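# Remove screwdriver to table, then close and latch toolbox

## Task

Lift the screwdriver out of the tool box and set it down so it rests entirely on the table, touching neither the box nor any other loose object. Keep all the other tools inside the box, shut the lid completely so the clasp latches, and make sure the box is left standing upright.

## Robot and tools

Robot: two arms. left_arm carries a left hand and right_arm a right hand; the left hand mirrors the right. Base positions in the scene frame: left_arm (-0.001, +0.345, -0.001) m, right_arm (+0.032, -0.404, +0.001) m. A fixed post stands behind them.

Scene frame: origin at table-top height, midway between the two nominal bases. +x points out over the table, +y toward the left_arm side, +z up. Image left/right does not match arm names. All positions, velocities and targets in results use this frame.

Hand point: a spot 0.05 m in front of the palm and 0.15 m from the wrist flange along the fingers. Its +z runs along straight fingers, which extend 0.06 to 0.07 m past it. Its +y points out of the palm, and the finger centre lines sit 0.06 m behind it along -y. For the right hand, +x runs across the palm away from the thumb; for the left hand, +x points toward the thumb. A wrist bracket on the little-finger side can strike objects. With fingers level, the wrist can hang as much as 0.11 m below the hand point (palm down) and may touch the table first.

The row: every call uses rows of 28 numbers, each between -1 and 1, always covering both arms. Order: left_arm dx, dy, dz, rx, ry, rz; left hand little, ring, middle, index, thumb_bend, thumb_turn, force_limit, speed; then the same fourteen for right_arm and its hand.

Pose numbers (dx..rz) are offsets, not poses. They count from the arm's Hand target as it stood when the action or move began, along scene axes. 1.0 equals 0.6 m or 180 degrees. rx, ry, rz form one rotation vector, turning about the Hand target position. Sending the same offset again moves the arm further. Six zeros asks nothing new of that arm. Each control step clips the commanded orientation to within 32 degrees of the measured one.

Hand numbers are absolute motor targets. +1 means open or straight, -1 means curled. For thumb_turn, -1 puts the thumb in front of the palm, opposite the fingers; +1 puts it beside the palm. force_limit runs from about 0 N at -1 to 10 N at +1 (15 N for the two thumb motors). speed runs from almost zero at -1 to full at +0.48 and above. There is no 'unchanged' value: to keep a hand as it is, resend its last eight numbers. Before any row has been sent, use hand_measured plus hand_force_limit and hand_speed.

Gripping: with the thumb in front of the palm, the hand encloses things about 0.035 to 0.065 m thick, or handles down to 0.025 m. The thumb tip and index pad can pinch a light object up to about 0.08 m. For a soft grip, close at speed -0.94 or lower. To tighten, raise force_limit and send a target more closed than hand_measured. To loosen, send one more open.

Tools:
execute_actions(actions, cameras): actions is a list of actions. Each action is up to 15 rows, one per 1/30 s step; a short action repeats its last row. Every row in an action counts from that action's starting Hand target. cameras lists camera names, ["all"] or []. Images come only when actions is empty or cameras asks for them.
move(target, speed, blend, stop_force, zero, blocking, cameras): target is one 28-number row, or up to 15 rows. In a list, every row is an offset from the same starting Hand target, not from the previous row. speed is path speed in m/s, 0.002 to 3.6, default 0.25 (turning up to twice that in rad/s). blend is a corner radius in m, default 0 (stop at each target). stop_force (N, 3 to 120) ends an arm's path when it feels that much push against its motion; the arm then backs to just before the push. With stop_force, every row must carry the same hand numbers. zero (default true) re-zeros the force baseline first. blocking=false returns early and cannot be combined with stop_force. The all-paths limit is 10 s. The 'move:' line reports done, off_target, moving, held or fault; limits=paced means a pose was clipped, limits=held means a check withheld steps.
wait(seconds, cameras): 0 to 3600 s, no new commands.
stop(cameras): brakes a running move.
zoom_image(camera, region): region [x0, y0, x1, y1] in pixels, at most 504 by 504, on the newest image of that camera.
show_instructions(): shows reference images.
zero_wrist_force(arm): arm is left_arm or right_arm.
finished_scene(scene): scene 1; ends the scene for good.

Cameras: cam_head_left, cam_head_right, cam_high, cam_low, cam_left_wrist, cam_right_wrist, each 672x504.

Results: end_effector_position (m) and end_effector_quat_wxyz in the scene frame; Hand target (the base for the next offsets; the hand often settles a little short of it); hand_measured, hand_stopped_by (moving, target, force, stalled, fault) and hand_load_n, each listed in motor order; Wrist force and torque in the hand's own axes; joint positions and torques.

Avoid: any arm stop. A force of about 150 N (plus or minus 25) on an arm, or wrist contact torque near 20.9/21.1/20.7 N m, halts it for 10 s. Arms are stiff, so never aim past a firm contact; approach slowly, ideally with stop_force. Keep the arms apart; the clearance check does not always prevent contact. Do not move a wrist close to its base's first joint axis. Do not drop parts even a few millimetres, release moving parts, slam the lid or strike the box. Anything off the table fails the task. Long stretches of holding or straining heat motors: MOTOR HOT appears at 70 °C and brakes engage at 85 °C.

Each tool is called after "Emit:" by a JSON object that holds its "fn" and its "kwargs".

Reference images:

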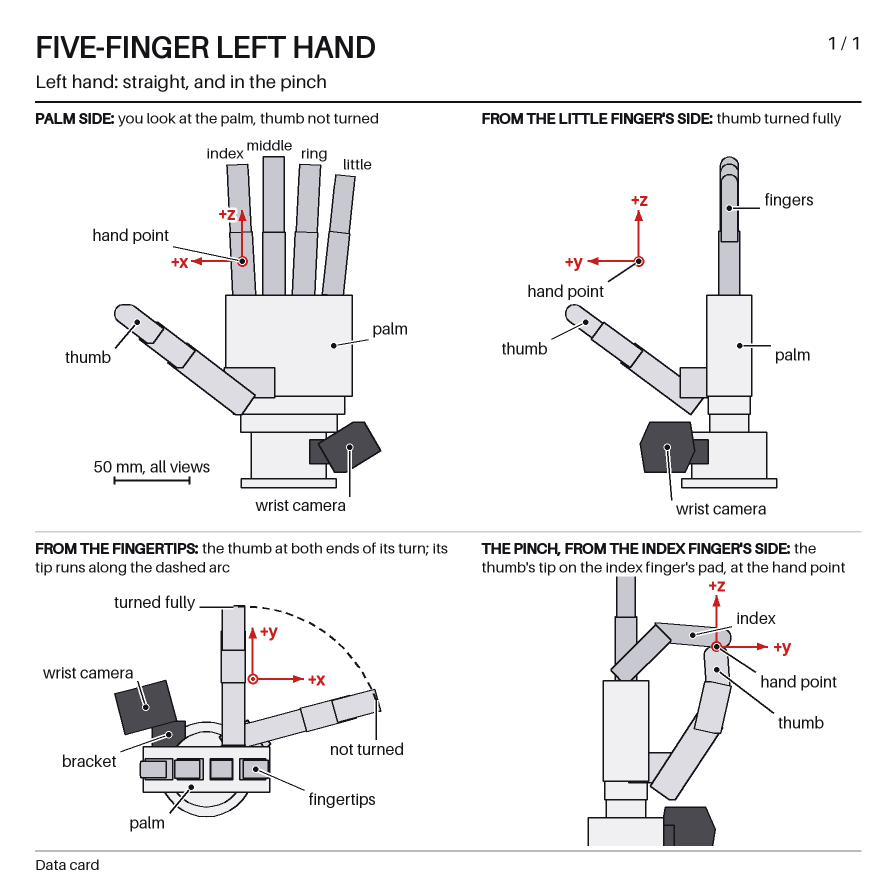

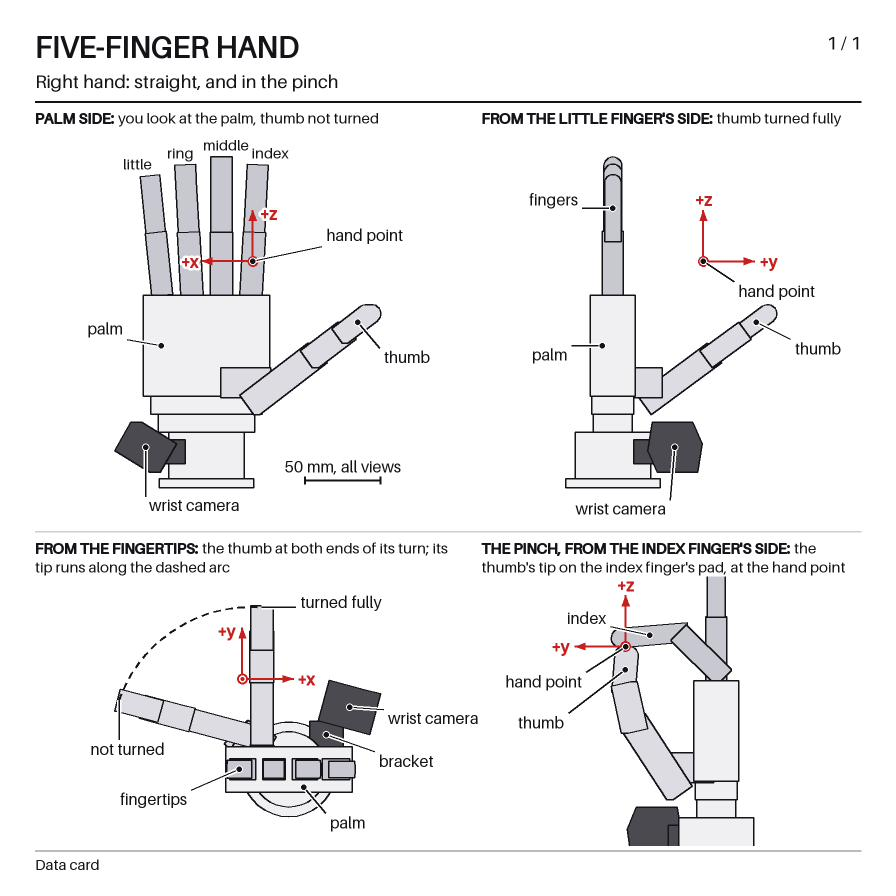

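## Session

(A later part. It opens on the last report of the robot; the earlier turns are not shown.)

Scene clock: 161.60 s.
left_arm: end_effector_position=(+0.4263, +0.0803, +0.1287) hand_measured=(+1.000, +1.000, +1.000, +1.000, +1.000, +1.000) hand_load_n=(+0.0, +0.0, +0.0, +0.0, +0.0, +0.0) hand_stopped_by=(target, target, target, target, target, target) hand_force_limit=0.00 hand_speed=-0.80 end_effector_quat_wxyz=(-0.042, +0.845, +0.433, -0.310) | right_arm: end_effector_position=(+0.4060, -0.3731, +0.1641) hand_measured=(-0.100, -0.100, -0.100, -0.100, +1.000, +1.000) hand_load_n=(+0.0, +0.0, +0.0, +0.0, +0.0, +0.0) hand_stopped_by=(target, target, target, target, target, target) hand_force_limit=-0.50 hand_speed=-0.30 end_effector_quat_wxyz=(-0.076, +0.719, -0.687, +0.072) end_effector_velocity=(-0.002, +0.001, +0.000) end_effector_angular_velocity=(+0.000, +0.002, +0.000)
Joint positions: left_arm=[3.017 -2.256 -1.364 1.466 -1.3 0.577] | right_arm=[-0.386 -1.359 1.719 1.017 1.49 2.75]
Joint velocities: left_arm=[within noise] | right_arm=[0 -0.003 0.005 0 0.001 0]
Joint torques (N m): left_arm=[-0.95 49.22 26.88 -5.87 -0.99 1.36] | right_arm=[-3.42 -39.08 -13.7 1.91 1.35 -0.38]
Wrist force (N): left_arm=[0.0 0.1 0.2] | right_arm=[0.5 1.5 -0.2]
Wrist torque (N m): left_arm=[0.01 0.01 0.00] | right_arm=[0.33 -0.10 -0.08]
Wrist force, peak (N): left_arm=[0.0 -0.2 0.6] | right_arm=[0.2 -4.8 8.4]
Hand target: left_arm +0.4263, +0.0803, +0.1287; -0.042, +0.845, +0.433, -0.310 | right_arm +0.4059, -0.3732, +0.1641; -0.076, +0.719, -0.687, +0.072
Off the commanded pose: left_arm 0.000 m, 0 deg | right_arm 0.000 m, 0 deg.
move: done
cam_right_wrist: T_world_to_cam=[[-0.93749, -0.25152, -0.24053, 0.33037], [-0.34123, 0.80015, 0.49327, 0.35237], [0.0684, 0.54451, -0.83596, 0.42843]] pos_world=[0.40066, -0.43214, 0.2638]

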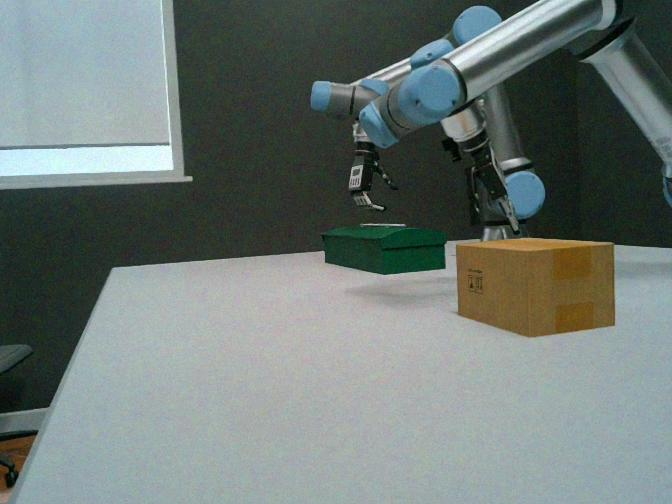

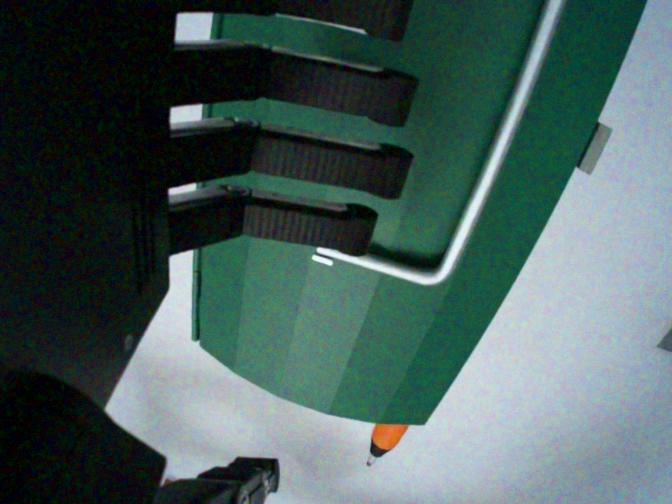

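Emit:
{"fn": "move", "kwargs": {"target": [0,0,0,0,0,0,1,1,1,1,1,1,0,-0.8,-0.12,0,0.2,0,0,0,-1,-1,-1,-1,1,1,-0.5,-0.2], "speed": 0.12, "cameras": ["all"]}}

Emit:
{"fn": "zoom_image", "kwargs": {"camera": "cam_right_wrist", "region": [300, 0, 672, 330]}}

Emit:
{"fn": "zoom_image", "kwargs": {"camera": "cam_head_left", "region": [370, 300, 550, 410]}}

Scene clock: 163.60 s.
left_arm: end_effector_position=(+0.4263, +0.0803, +0.1287) hand_measured=(+1.000, +1.000, +1.000, +1.000, +1.000, +1.000) hand_load_n=(+0.0, +0.0, +0.0, +0.0, +0.0, +0.0) hand_stopped_by=(target, target, target, target, target, target) hand_force_limit=0.00 hand_speed=-0.80 end_effector_quat_wxyz=(-0.042, +0.845, +0.433, -0.310) | right_arm: end_effector_position=(+0.3340, -0.3732, +0.2841) hand_measured=(-1.000, -1.000, -1.000, -1.000, +1.000, +1.000) hand_load_n=(+0.0, +0.0, +0.0, +0.0, +0.0, +0.0) hand_stopped_by=(target, target, target, target, target, target) hand_force_limit=-0.50 hand_speed=-0.20 end_effector_quat_wxyz=(-0.076, +0.719, -0.687, +0.072)
Joint positions: left_arm=[3.017 -2.256 -1.364 1.466 -1.3 0.577] | right_arm=[-0.474 -1.601 1.673 1.313 1.473 2.663]
Joint torques (N m): left_arm=[-0.72 48.72 27.47 -5.97 -1.02 1.48] | right_arm=[8.67 -17.79 -14.82 2.65 0.27 1.59]
Wrist force (N): left_arm=[0.0 0.2 0.3] | right_arm=[0.6 1.4 -0.2]
Wrist torque (N m): left_arm=[0.02 0.01 -0.01] | right_arm=[0.33 -0.11 0.08]
Wrist force, peak (N): left_arm=[0.3 -0.4 0.4] | right_arm=[0.5 2.0 -1.2]
Hand target: left_arm +0.4263, +0.0803, +0.1287; -0.042, +0.845, +0.433, -0.310 | right_arm +0.3339, -0.3732, +0.2841; -0.076, +0.719, -0.687, +0.072
Off the commanded pose: left_arm 0.000 m, 0 deg | right_arm 0.000 m, 0 deg.
move: done
cam_right_wrist: T_world_to_cam=[[-0.93737, -0.25147, -0.24102, 0.29179], [-0.34144, 0.80023, 0.493, 0.26886], [0.0689, 0.54442, -0.83598, 0.53353]] pos_world=[0.32856, -0.43224, 0.3838]

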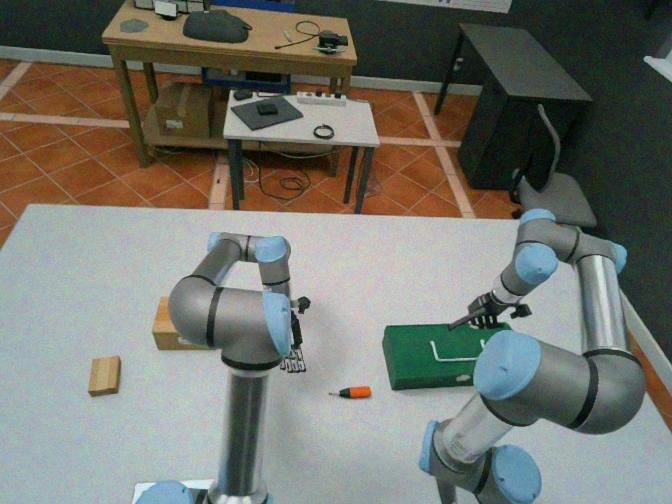

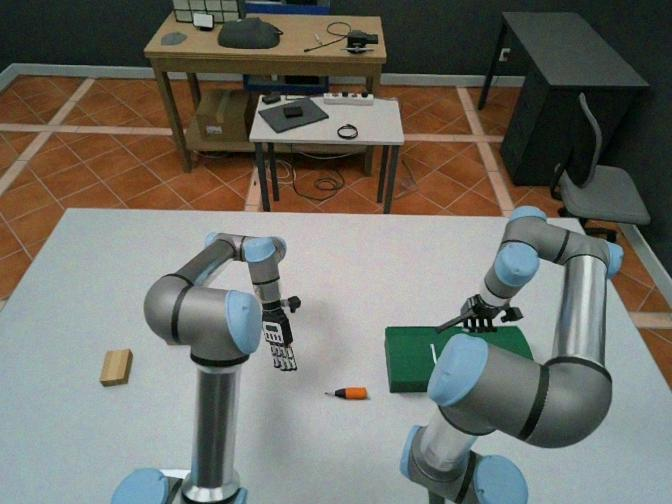

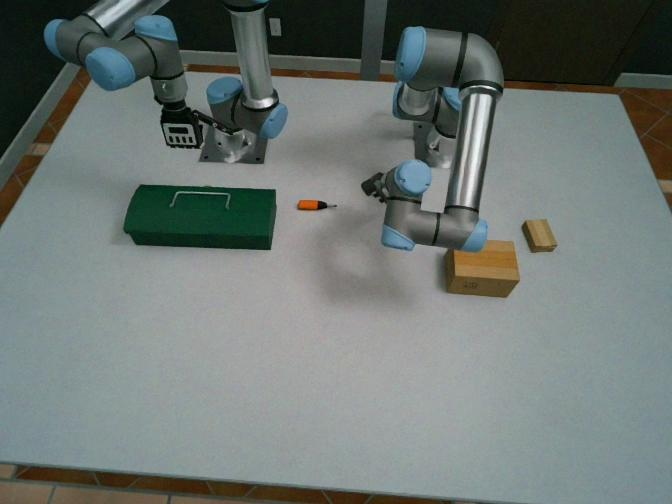

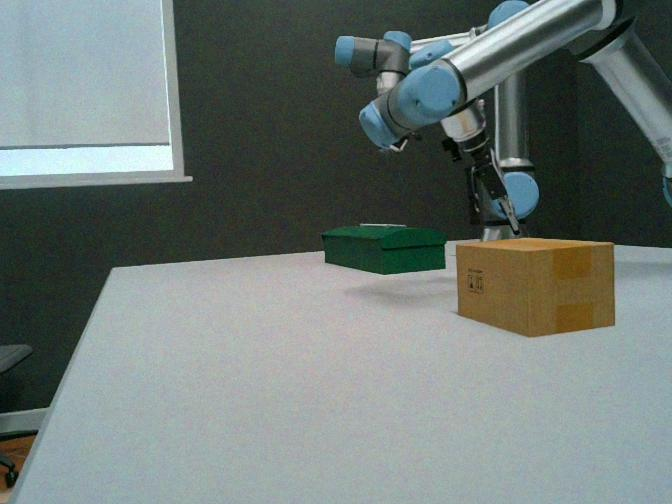

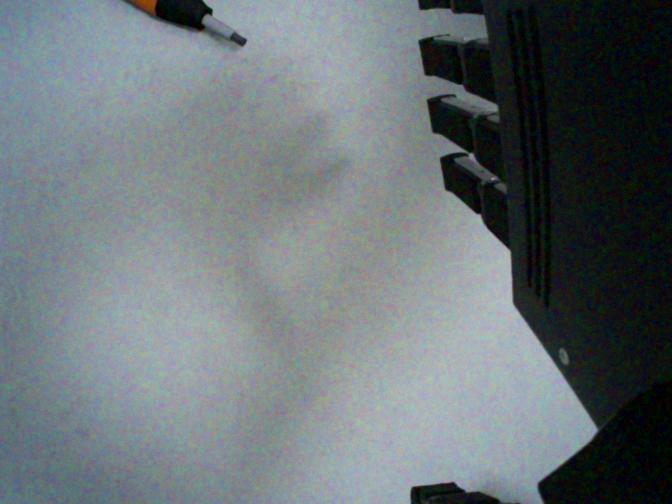

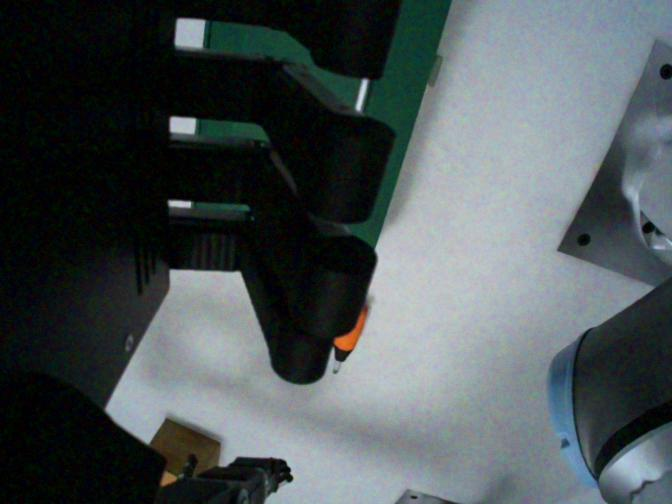

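Scaled by 1.355 from the camera's image (finer frame: 960x720).

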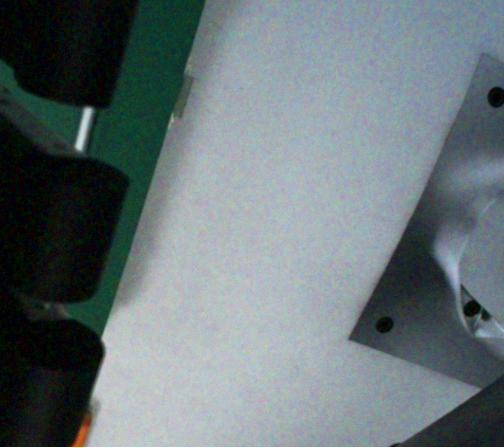

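Scaled by 2.800 from the camera's image (finer frame: 960x720).

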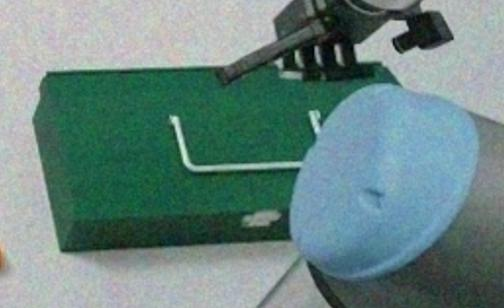

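Emit:
{"fn": "move", "kwargs": {"target": [0,0,0,0,0,0,1,1,1,1,1,1,0,-0.8,-0.0148,-0.0097,-0.2235,0.0032,-0.0721,0,-1,-1,-1,-1,1,1,-0.5,-0.2], "speed": 0.1, "cameras": ["cam_low","cam_head_left","cam_high","cam_right_wrist"]}}

Emit:
{"fn": "zoom_image", "kwargs": {"camera": "cam_low", "region": [300, 140, 460, 285]}}

Scene clock: 166.73 s.
left_arm: end_effector_position=(+0.4263, +0.0803, +0.1287) hand_measured=(+1.000, +1.000, +1.000, +1.000, +1.000, +1.000) hand_load_n=(+0.0, -0.5, +0.0, -0.5, +0.0, +0.0) hand_stopped_by=(target, target, target, target, target, target) hand_force_limit=0.00 hand_speed=-0.80 end_effector_quat_wxyz=(-0.042, +0.845, +0.433, -0.310) | right_arm: end_effector_position=(+0.3250, -0.3790, +0.1501) hand_measured=(-1.000, -1.000, -1.000, -1.000, +1.000, +1.000) hand_load_n=(+0.0, +0.0, +0.0, +0.0, +0.0, +0.0) hand_stopped_by=(target, target, target, target, target, target) hand_force_limit=-0.50 hand_speed=-0.20 end_effector_quat_wxyz=(-0.156, +0.705, -0.675, +0.150)
Joint positions: left_arm=[3.017 -2.256 -1.364 1.466 -1.3 0.577] | right_arm=[-0.643 -1.728 2.109 0.835 1.31 2.532]
Joint torques (N m): left_arm=[-0.65 48.5 27.77 -5.85 -0.94 1.44] | right_arm=[5.83 -3.02 -15.25 0.77 0.61 1.42]
Wrist force (N): left_arm=[0.0 -0.5 0.5] | right_arm=[0.3 1.5 -0.3]
Wrist torque (N m): left_arm=[-0.12 0.01 0.02] | right_arm=[0.35 -0.07 0.08]
Wrist force, peak (N): left_arm=[0.0 -0.7 0.3] | right_arm=[0.3 2.3 0.4]
Hand target: left_arm +0.4263, +0.0803, +0.1287; -0.042, +0.845, +0.433, -0.310 | right_arm +0.3251, -0.3790, +0.1500; -0.156, +0.705, -0.675, +0.150
Off the commanded pose: left_arm 0.000 m, 0 deg | right_arm 0.000 m, 0 deg.
move: done
cam_right_wrist: T_world_to_cam=[[-0.85914, -0.24801, -0.44763, 0.25658], [-0.44421, 0.79572, 0.4117, 0.38044], [0.25408, 0.55256, -0.7938, 0.36187]] pos_world=[0.29749, -0.43904, 0.24548]
Images, in order (width x height): cam_head_left 672x504, cam_high 672x504, cam_low 672x504, cam_right_wrist 672x504.

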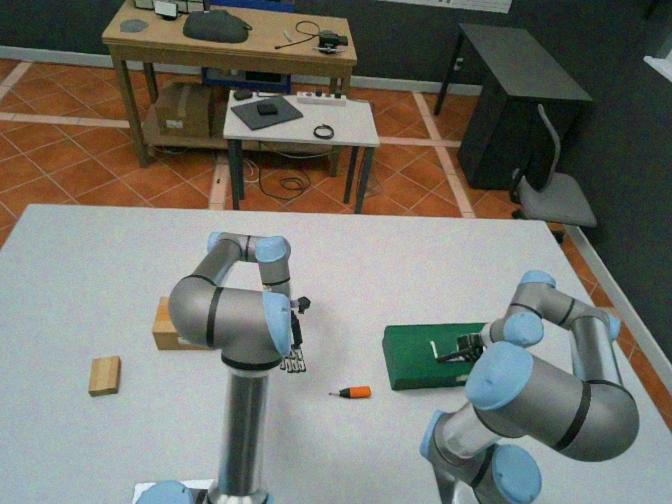

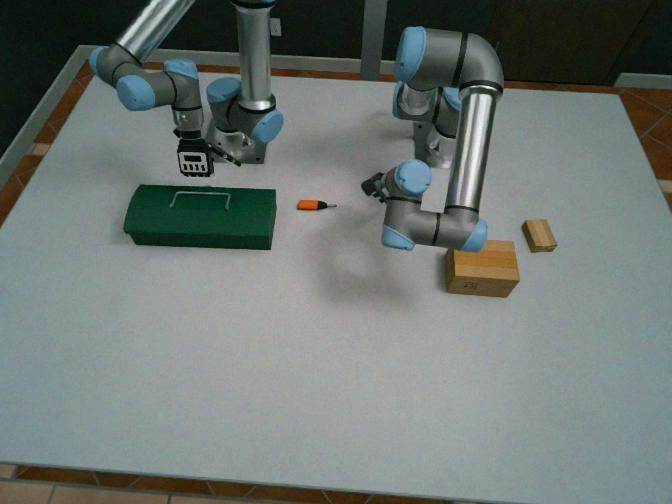

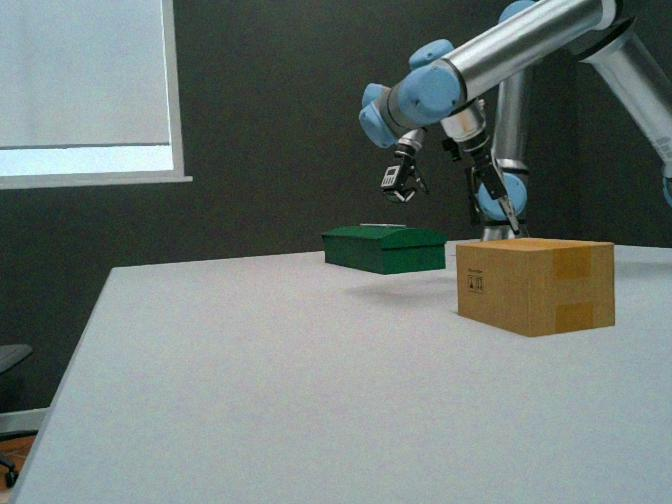

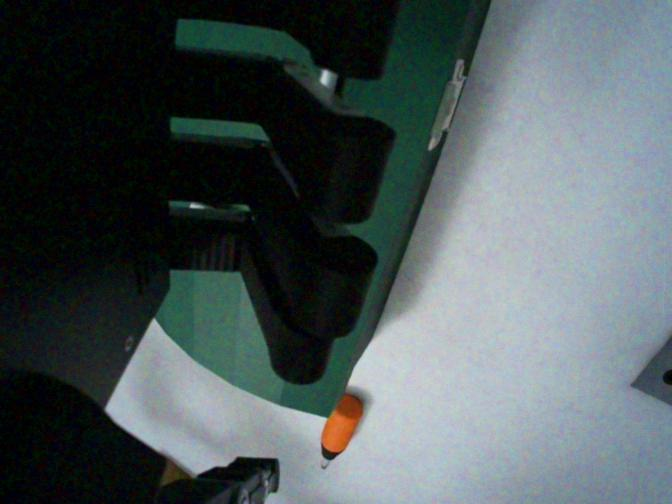

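Scaled by 3.150 from the camera's image (finer frame: 960x720).

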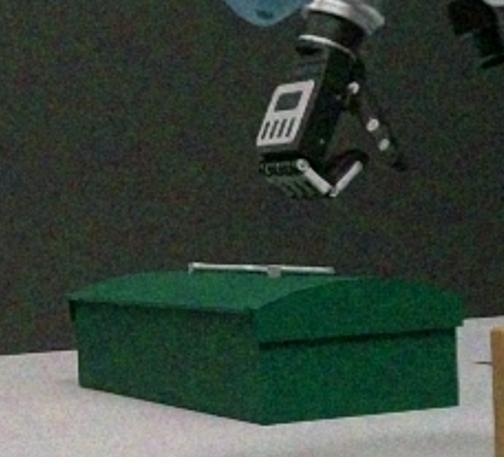

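Emit:
{"fn": "zoom_image", "kwargs": {"camera": "cam_right_wrist", "region": [380, 30, 520, 190]}}

Scaled by 3.150 from the camera's image (finer frame: 960x720).

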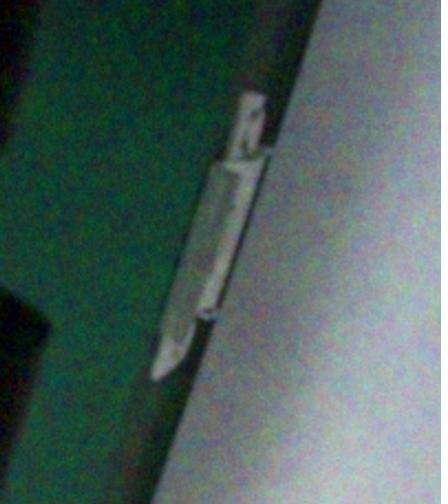

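Emit:
{"fn": "move", "kwargs": {"target": [0,0,0,0,0,0,1,1,1,1,1,1,0,-0.8,0,0,-0.0917,0,0,0,-1,-1,-1,-1,1,1,-0.5,-0.2], "speed": 0.01, "stop_force": 20, "cameras": ["cam_low","cam_right_wrist"]}}

Emit:
{"fn": "zoom_image", "kwargs": {"camera": "cam_low", "region": [300, 140, 460, 285]}}

Emit:
{"fn": "zoom_image", "kwargs": {"camera": "cam_right_wrist", "region": [380, 30, 520, 190]}}

Scene clock: 173.67 s.
left_arm: end_effector_position=(+0.4263, +0.0803, +0.1287) hand_measured=(+1.000, +1.000, +1.000, +1.000, +1.000, +1.000) hand_load_n=(+0.0, +0.0, +0.0, +0.0, +0.0, +0.0) hand_stopped_by=(target, target, target, target, target, target) hand_force_limit=0.00 hand_speed=-0.80 end_effector_quat_wxyz=(-0.042, +0.845, +0.433, -0.310) | right_arm: end_effector_position=(+0.3251, -0.3790, +0.0950) hand_measured=(-1.000, -1.000, -1.000, -1.000, +1.000, +1.000) hand_load_n=(+0.0, +0.5, +0.0, +0.5, +0.0, +0.0) hand_stopped_by=(target, target, target, target, target, target) hand_force_limit=-0.50 hand_speed=-0.20 end_effector_quat_wxyz=(-0.156, +0.705, -0.675, +0.150)
Joint positions: left_arm=[3.017 -2.256 -1.364 1.466 -1.3 0.577] | right_arm=[-0.643 -1.658 2.207 0.667 1.31 2.532]
Joint torques (N m): left_arm=[-0.97 48.88 27.94 -5.93 -1.12 1.51] | right_arm=[9.14 -24.07 -24.27 3.77 0.99 -0.87]
Wrist force (N): left_arm=[-0.2 -0.2 0.2] | right_arm=[0.5 1.6 -0.3]
Wrist torque (N m): left_arm=[-0.04 0.03 -0.01] | right_arm=[0.36 -0.10 0.08]
Wrist force, peak (N): left_arm=[-0.6 -0.1 0.3] | right_arm=[0.5 1.9 -0.2]
Hand target: left_arm +0.4263, +0.0803, +0.1287; -0.042, +0.845, +0.433, -0.310 | right_arm +0.3251, -0.3790, +0.0950; -0.156, +0.705, -0.675, +0.150
Off the commanded pose: left_arm 0.000 m, 0 deg | right_arm 0.000 m, 0 deg.
move: done
cam_right_wrist: T_world_to_cam=[[-0.85911, -0.24811, -0.44762, 0.23189], [-0.44432, 0.79563, 0.41177, 0.40303], [0.25398, 0.55264, -0.79378, 0.31814]] pos_world=[0.29749, -0.43894, 0.19038]

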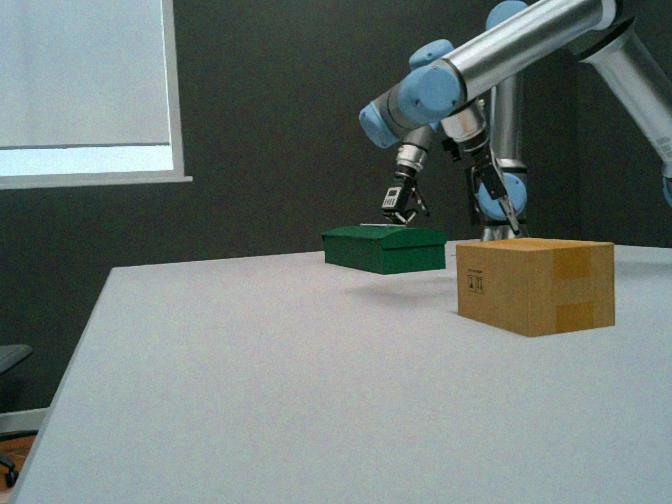

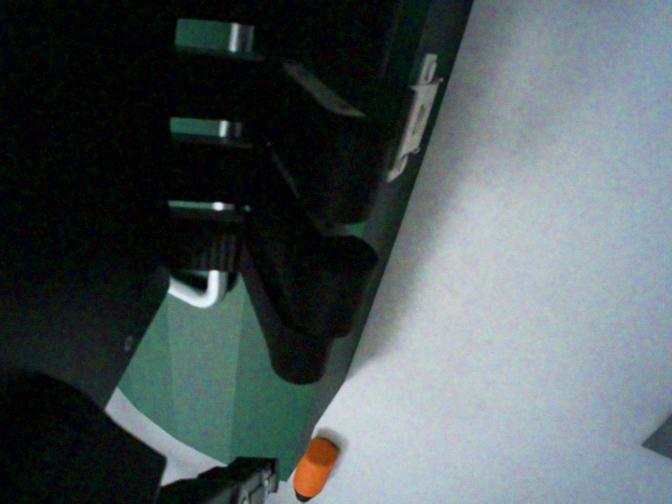

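Scaled by 3.150 from the camera's image (finer frame: 960x720).

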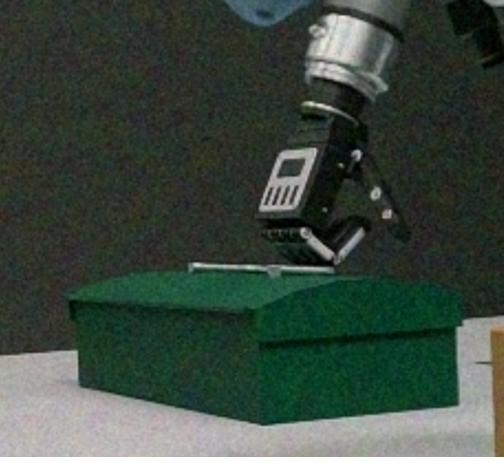

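Scaled by 3.150 from the camera's image (finer frame: 960x720).

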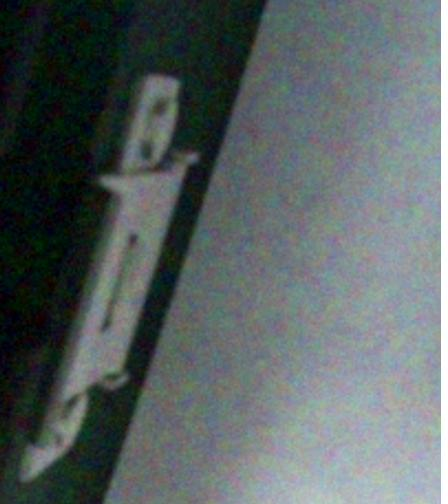

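Emit:
{"fn": "move", "kwargs": {"target": [0,0,0,0,0,0,1,1,1,1,1,1,0,-0.8,0,0,-0.06,0,0,0,-1,-1,-1,-1,1,1,-0.5,-0.2], "speed": 0.01, "stop_force": 20, "cameras": ["cam_low","cam_right_wrist"]}}

Emit:
{"fn": "zoom_image", "kwargs": {"camera": "cam_low", "region": [300, 140, 460, 285]}}

Emit:
{"fn": "zoom_image", "kwargs": {"camera": "cam_right_wrist", "region": [350, 30, 490, 190]}}

Scene clock: 176.50 s.
left_arm: end_effector_position=(+0.4263, +0.0803, +0.1287) hand_measured=(+1.000, +1.000, +1.000, +1.000, +1.000, +1.000) hand_load_n=(+0.0, +0.0, +0.0, +0.0, +0.0, +0.0) hand_stopped_by=(target, target, target, target, target, target) hand_force_limit=0.00 hand_speed=-0.80 end_effector_quat_wxyz=(-0.042, +0.845, +0.433, -0.310) | right_arm: end_effector_position=(+0.3250, -0.3790, +0.0813) hand_measured=(-1.000, -1.000, -1.000, -1.000, +1.000, +1.000) hand_load_n=(-1.5, -1.0, -0.5, -1.0, +0.0, +0.0) hand_stopped_by=(target, target, target, target, target, target) hand_force_limit=-0.50 hand_speed=-0.20 end_effector_quat_wxyz=(-0.156, +0.705, -0.675, +0.150)
Joint positions: left_arm=[3.017 -2.256 -1.364 1.466 -1.3 0.577] | right_arm=[-0.643 -1.636 2.229 0.624 1.31 2.532]
Joint torques (N m): left_arm=[-1.13 48.59 28.04 -5.92 -1.06 1.56] | right_arm=[6.18 -19.66 -20.65 -0.3 1.02 -0.74]
Wrist force (N): left_arm=[0.0 -0.5 0.1] | right_arm=[0.5 0.2 -21.5]
Wrist torque (N m): left_arm=[-0.07 0.00 0.00] | right_arm=[1.28 0.66 0.07]
Wrist force, peak (N): left_arm=[0.0 -0.6 0.4] | right_arm=[3.4 -6.6 -32.1]
Hand target: left_arm +0.4263, +0.0803, +0.1287; -0.042, +0.845, +0.433, -0.310 | right_arm +0.3251, -0.3790, +0.0813; -0.156, +0.705, -0.675, +0.150 (not the last commanded pose)
Off the commanded pose: left_arm 0.000 m, 0 deg | right_arm 0.022 m, 0 deg.
move: contact (right_arm)
cam_right_wrist: T_world_to_cam=[[-0.85911, -0.24811, -0.44762, 0.22576], [-0.44432, 0.79563, 0.41177, 0.40867], [0.25398, 0.55264, -0.79378, 0.30726]] pos_world=[0.29749, -0.43894, 0.17668]

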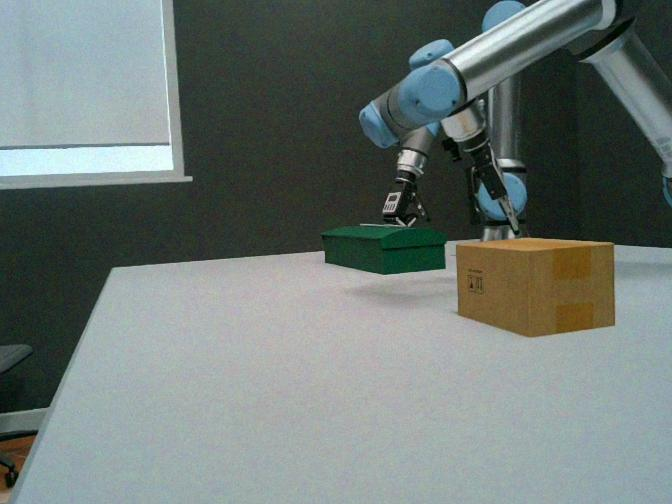

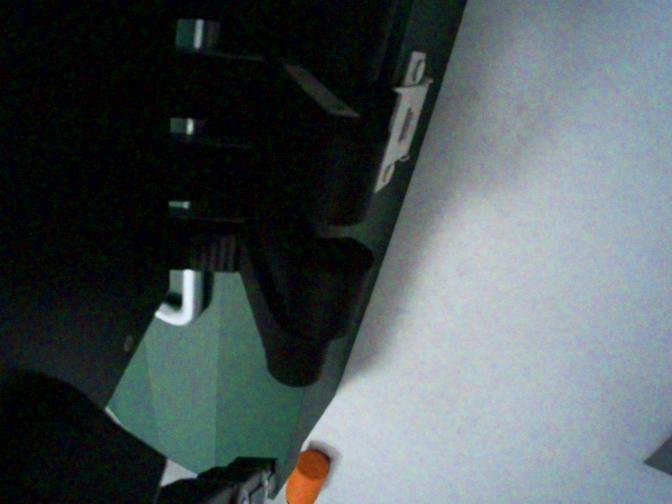

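Scaled by 3.150 from the camera's image (finer frame: 960x720).

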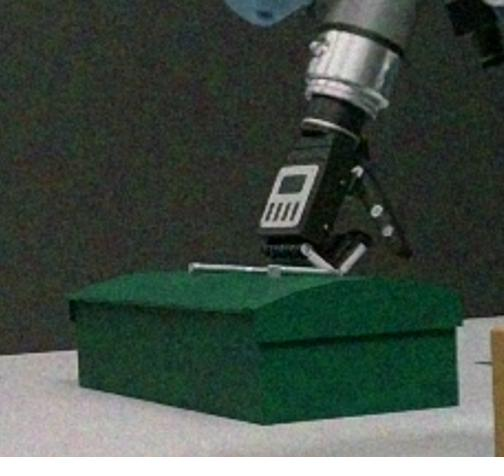

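Scaled by 3.150 from the camera's image (finer frame: 960x720).

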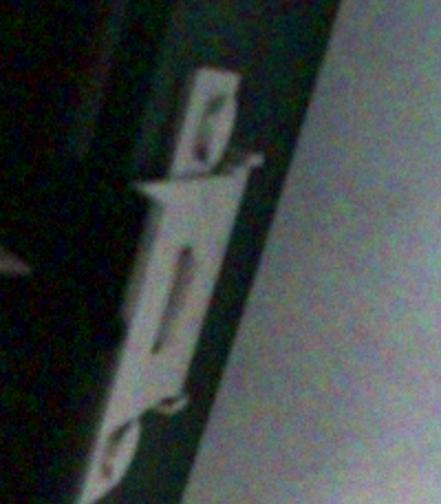

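Emit:
{"fn": "move", "kwargs": {"target": [0,0,0,0,0,0,1,1,1,1,1,1,0,-0.8,0,0,-0.04,0,0,0,-1,-1,-1,-1,1,1,-0.5,-0.2], "speed": 0.005, "stop_force": 35, "zero": false, "cameras": ["cam_low","cam_right_wrist"]}}

Emit:
{"fn": "zoom_image", "kwargs": {"camera": "cam_right_wrist", "region": [350, 30, 490, 190]}}

Scene clock: 178.47 s.
left_arm: end_effector_position=(+0.4263, +0.0803, +0.1287) hand_measured=(+1.000, +1.000, +1.000, +1.000, +1.000, +1.000) hand_load_n=(+0.0, +0.0, +0.0, +0.0, +0.0, +0.0) hand_stopped_by=(target, target, target, target, target, target) hand_force_limit=0.00 hand_speed=-0.80 end_effector_quat_wxyz=(-0.042, +0.845, +0.433, -0.310) | right_arm: end_effector_position=(+0.3252, -0.3791, +0.0809) hand_measured=(-1.000, -1.000, -1.000, -1.000, +1.000, +1.000) hand_load_n=(-2.5, -1.0, -1.5, -2.0, +0.0, -0.5) hand_stopped_by=(target, target, target, target, target, target) hand_force_limit=-0.50 hand_speed=-0.20 end_effector_quat_wxyz=(-0.156, +0.705, -0.675, +0.150)
Joint positions: left_arm=[3.017 -2.256 -1.364 1.466 -1.3 0.577] | right_arm=[-0.643 -1.635 2.23 0.622 1.31 2.532]
Joint torques (N m): left_arm=[-0.08 48.78 27.95 -5.93 -1.08 1.61] | right_arm=[5.77 -16.84 -17.12 0.05 0.96 -0.66]
Wrist force (N): left_arm=[0.1 0.2 -0.1] | right_arm=[2.4 -4.2 -32.9]
Wrist torque (N m): left_arm=[0.03 -0.02 -0.01] | right_arm=[1.49 0.93 0.02]
Wrist force, peak (N): left_arm=[-0.1 -0.5 0.7] | right_arm=[6.0 -9.8 -38.8]
Hand target: left_arm +0.4263, +0.0803, +0.1287; -0.042, +0.845, +0.433, -0.310 | right_arm +0.3252, -0.3791, +0.0809; -0.156, +0.705, -0.675, +0.150 (not the last commanded pose)
Off the commanded pose: left_arm 0.000 m, 0 deg | right_arm 0.024 m, 0 deg.
move: contact (right_arm)
cam_right_wrist: T_world_to_cam=[[-0.85891, -0.24825, -0.44793, 0.22557], [-0.44449, 0.7958, 0.41126, 0.40917], [0.25437, 0.55233, -0.79387, 0.30674]] pos_world=[0.29759, -0.43904, 0.17628]

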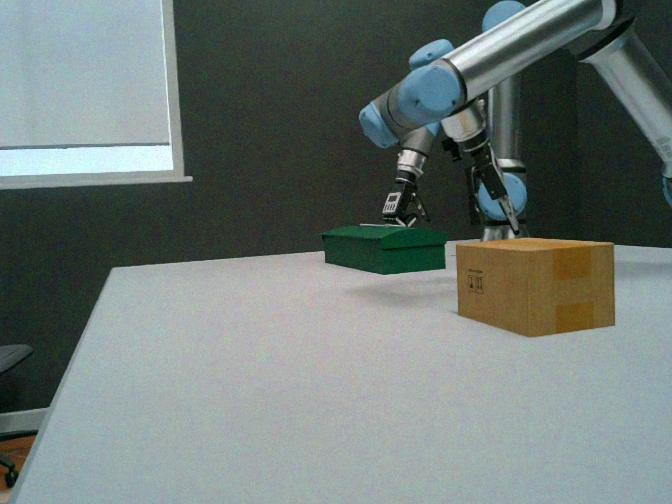

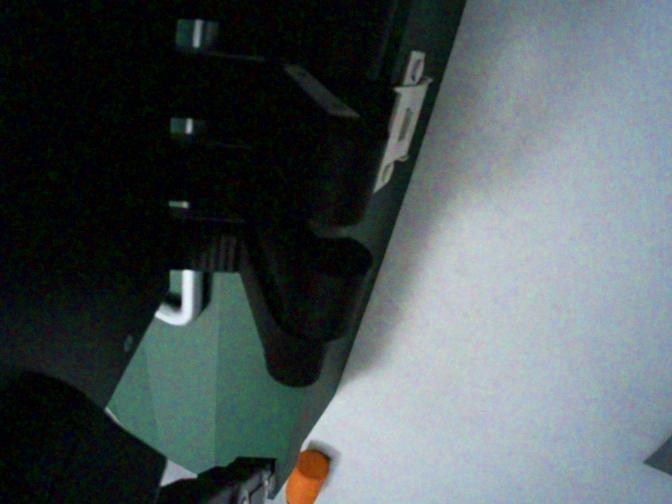

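Scaled by 3.150 from the camera's image (finer frame: 960x720).

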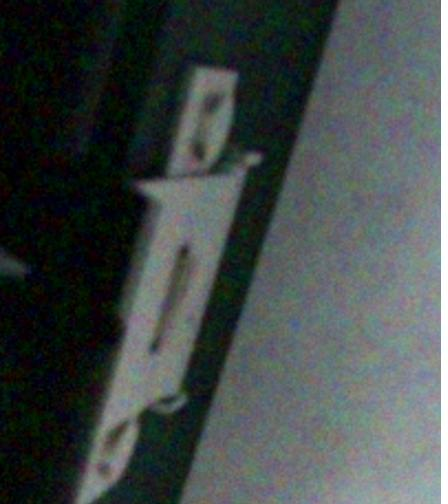

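Emit:
{"fn": "move", "kwargs": {"target": [[0,0,0,0,0,0,1,1,1,1,1,1,0,-0.8,0,0,0.04,0,0,0,-1,-1,-1,-1,1,1,-0.5,-0.2],[0,0,0,0,0,0,1,1,1,1,1,1,0,-0.8,-0.08,0.12,0.12,0,0,0,-1,-1,-1,-1,1,1,-0.5,-0.2]], "speed": [0.04, 0.1], "cameras": ["all"]}}

Emit:
{"fn": "zoom_image", "kwargs": {"camera": "cam_right_wrist", "region": [300, 0, 672, 300]}}

Emit:
{"fn": "zoom_image", "kwargs": {"camera": "cam_low", "region": [310, 200, 460, 285]}}

Scene clock: 181.63 s.
left_arm: end_effector_position=(+0.4263, +0.0803, +0.1287) hand_measured=(+1.000, +1.000, +1.000, +1.000, +1.000, +1.000) hand_load_n=(+0.0, +0.0, +0.0, +0.0, +0.0, +0.0) hand_stopped_by=(target, target, target, target, target, target) hand_force_limit=0.00 hand_speed=-0.80 end_effector_quat_wxyz=(-0.042, +0.845, +0.433, -0.310) | right_arm: end_effector_position=(+0.2772, -0.3071, +0.1529) hand_measured=(-1.000, -1.000, -1.000, -1.000, +1.000, +1.000) hand_load_n=(+0.0, +0.0, +0.0, +0.0, +0.0, -0.5) hand_stopped_by=(target, target, target, target, target, target) hand_force_limit=-0.50 hand_speed=-0.20 end_effector_quat_wxyz=(-0.157, +0.705, -0.675, +0.150)
Joint positions: left_arm=[3.017 -2.256 -1.364 1.466 -1.3 0.577] | right_arm=[-0.421 -1.864 2.191 0.843 1.392 2.744]
Joint torques (N m): left_arm=[-0.58 48.66 28.67 -5.91 -1.01 1.59] | right_arm=[-0.12 -3.76 -13.39 1.25 -1.3 -0.3]
Wrist force (N): left_arm=[0.0 -0.2 0.0] | right_arm=[0.5 0.3 0.0]
Wrist torque (N m): left_arm=[-0.03 -0.01 0.00] | right_arm=[0.08 -0.11 -0.12]
Wrist force, peak (N): left_arm=[0.4 -0.4 0.5] | right_arm=[2.5 -4.2 -32.9]
Hand target: left_arm +0.4263, +0.0803, +0.1287; -0.042, +0.845, +0.433, -0.310 | right_arm +0.2772, -0.3071, +0.1529; -0.156, +0.705, -0.675, +0.150
Off the commanded pose: left_arm 0.000 m, 0 deg | right_arm 0.000 m, 0 deg.
move: done
cam_right_wrist: T_world_to_cam=[[-0.85882, -0.24836, -0.44805, 0.23444], [-0.4446, 0.79583, 0.41108, 0.30101], [0.25447, 0.55225, -0.79389, 0.33629]] pos_world=[0.24959, -0.36704, 0.24828]

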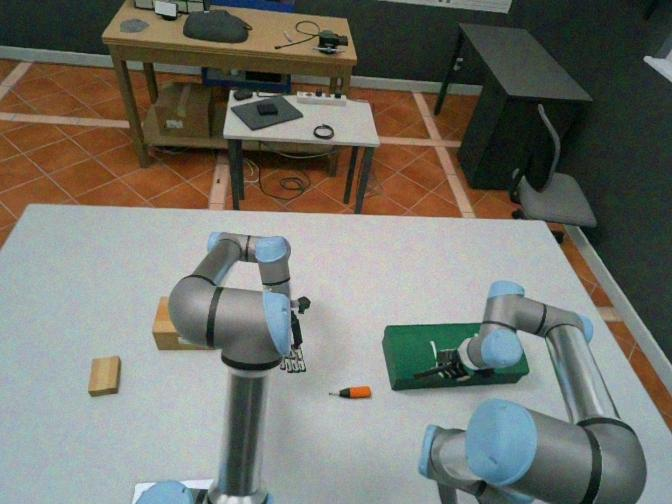

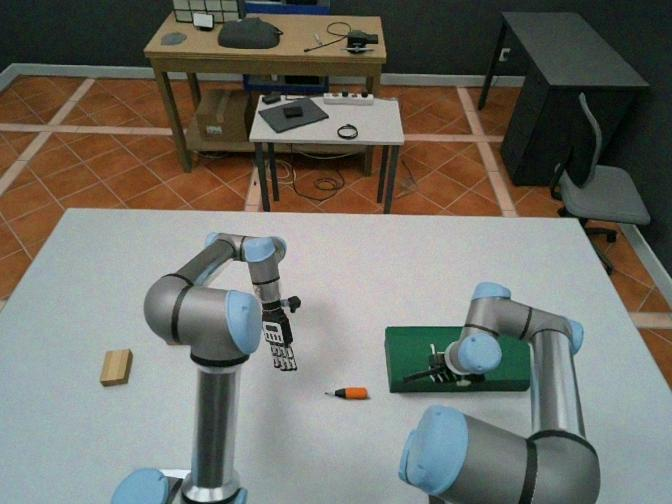

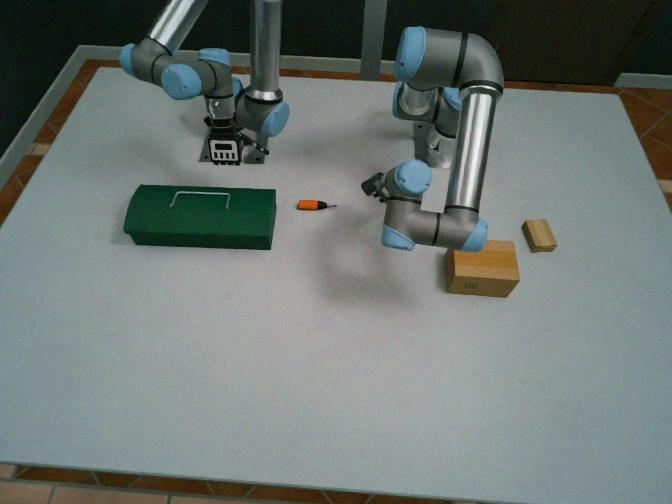

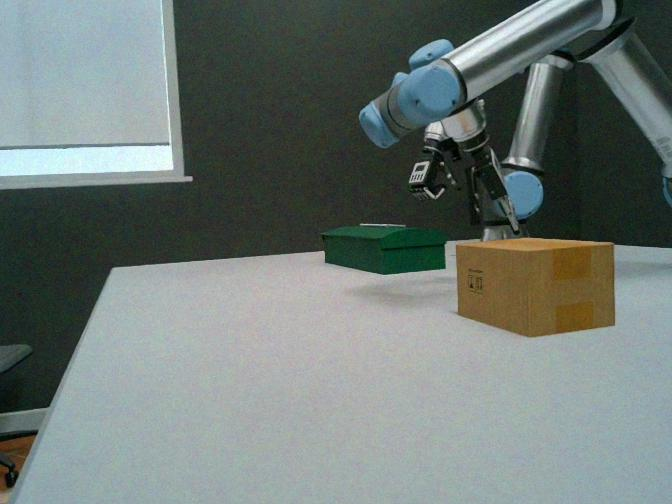

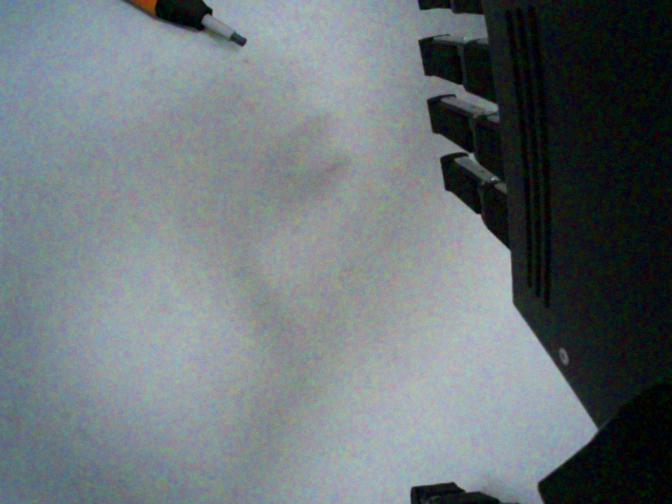

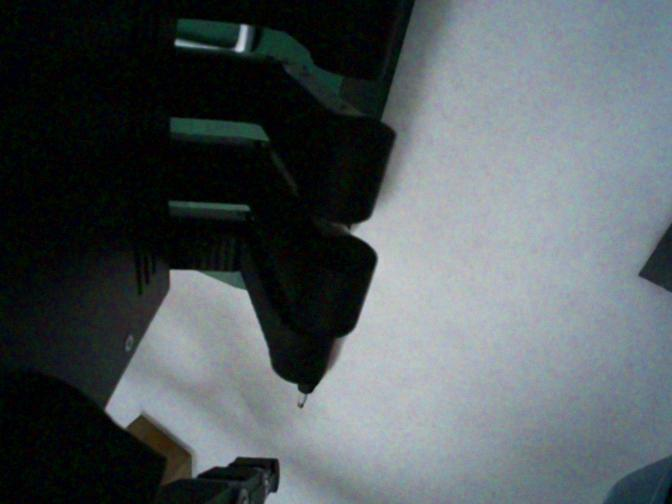

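Scaled by 1.355 from the camera's image (finer frame: 960x720).

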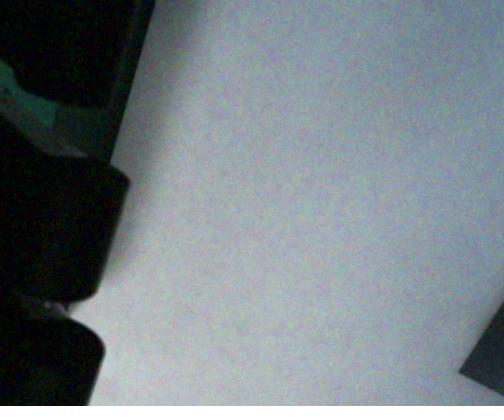

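Scaled by 3.360 from the camera's image (finer frame: 960x720).

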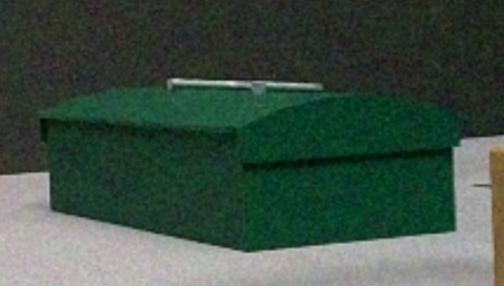

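Emit:
{"fn": "zoom_image", "kwargs": {"camera": "cam_low", "region": [300, 140, 460, 285]}}

Emit:
{"fn": "zoom_image", "kwargs": {"camera": "cam_low", "region": [370, 215, 460, 285]}}

Scaled by 3.150 from the camera's image (finer frame: 960x720).

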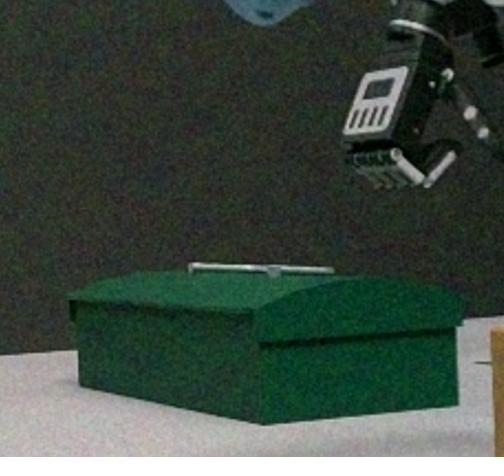

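Scaled by 5.600 from the camera's image (finer frame: 960x720).

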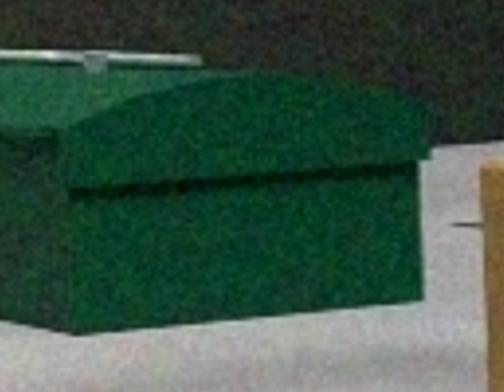

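Emit:
{"fn": "finished_scene", "kwargs": {}}

The scene is finished: the task was done.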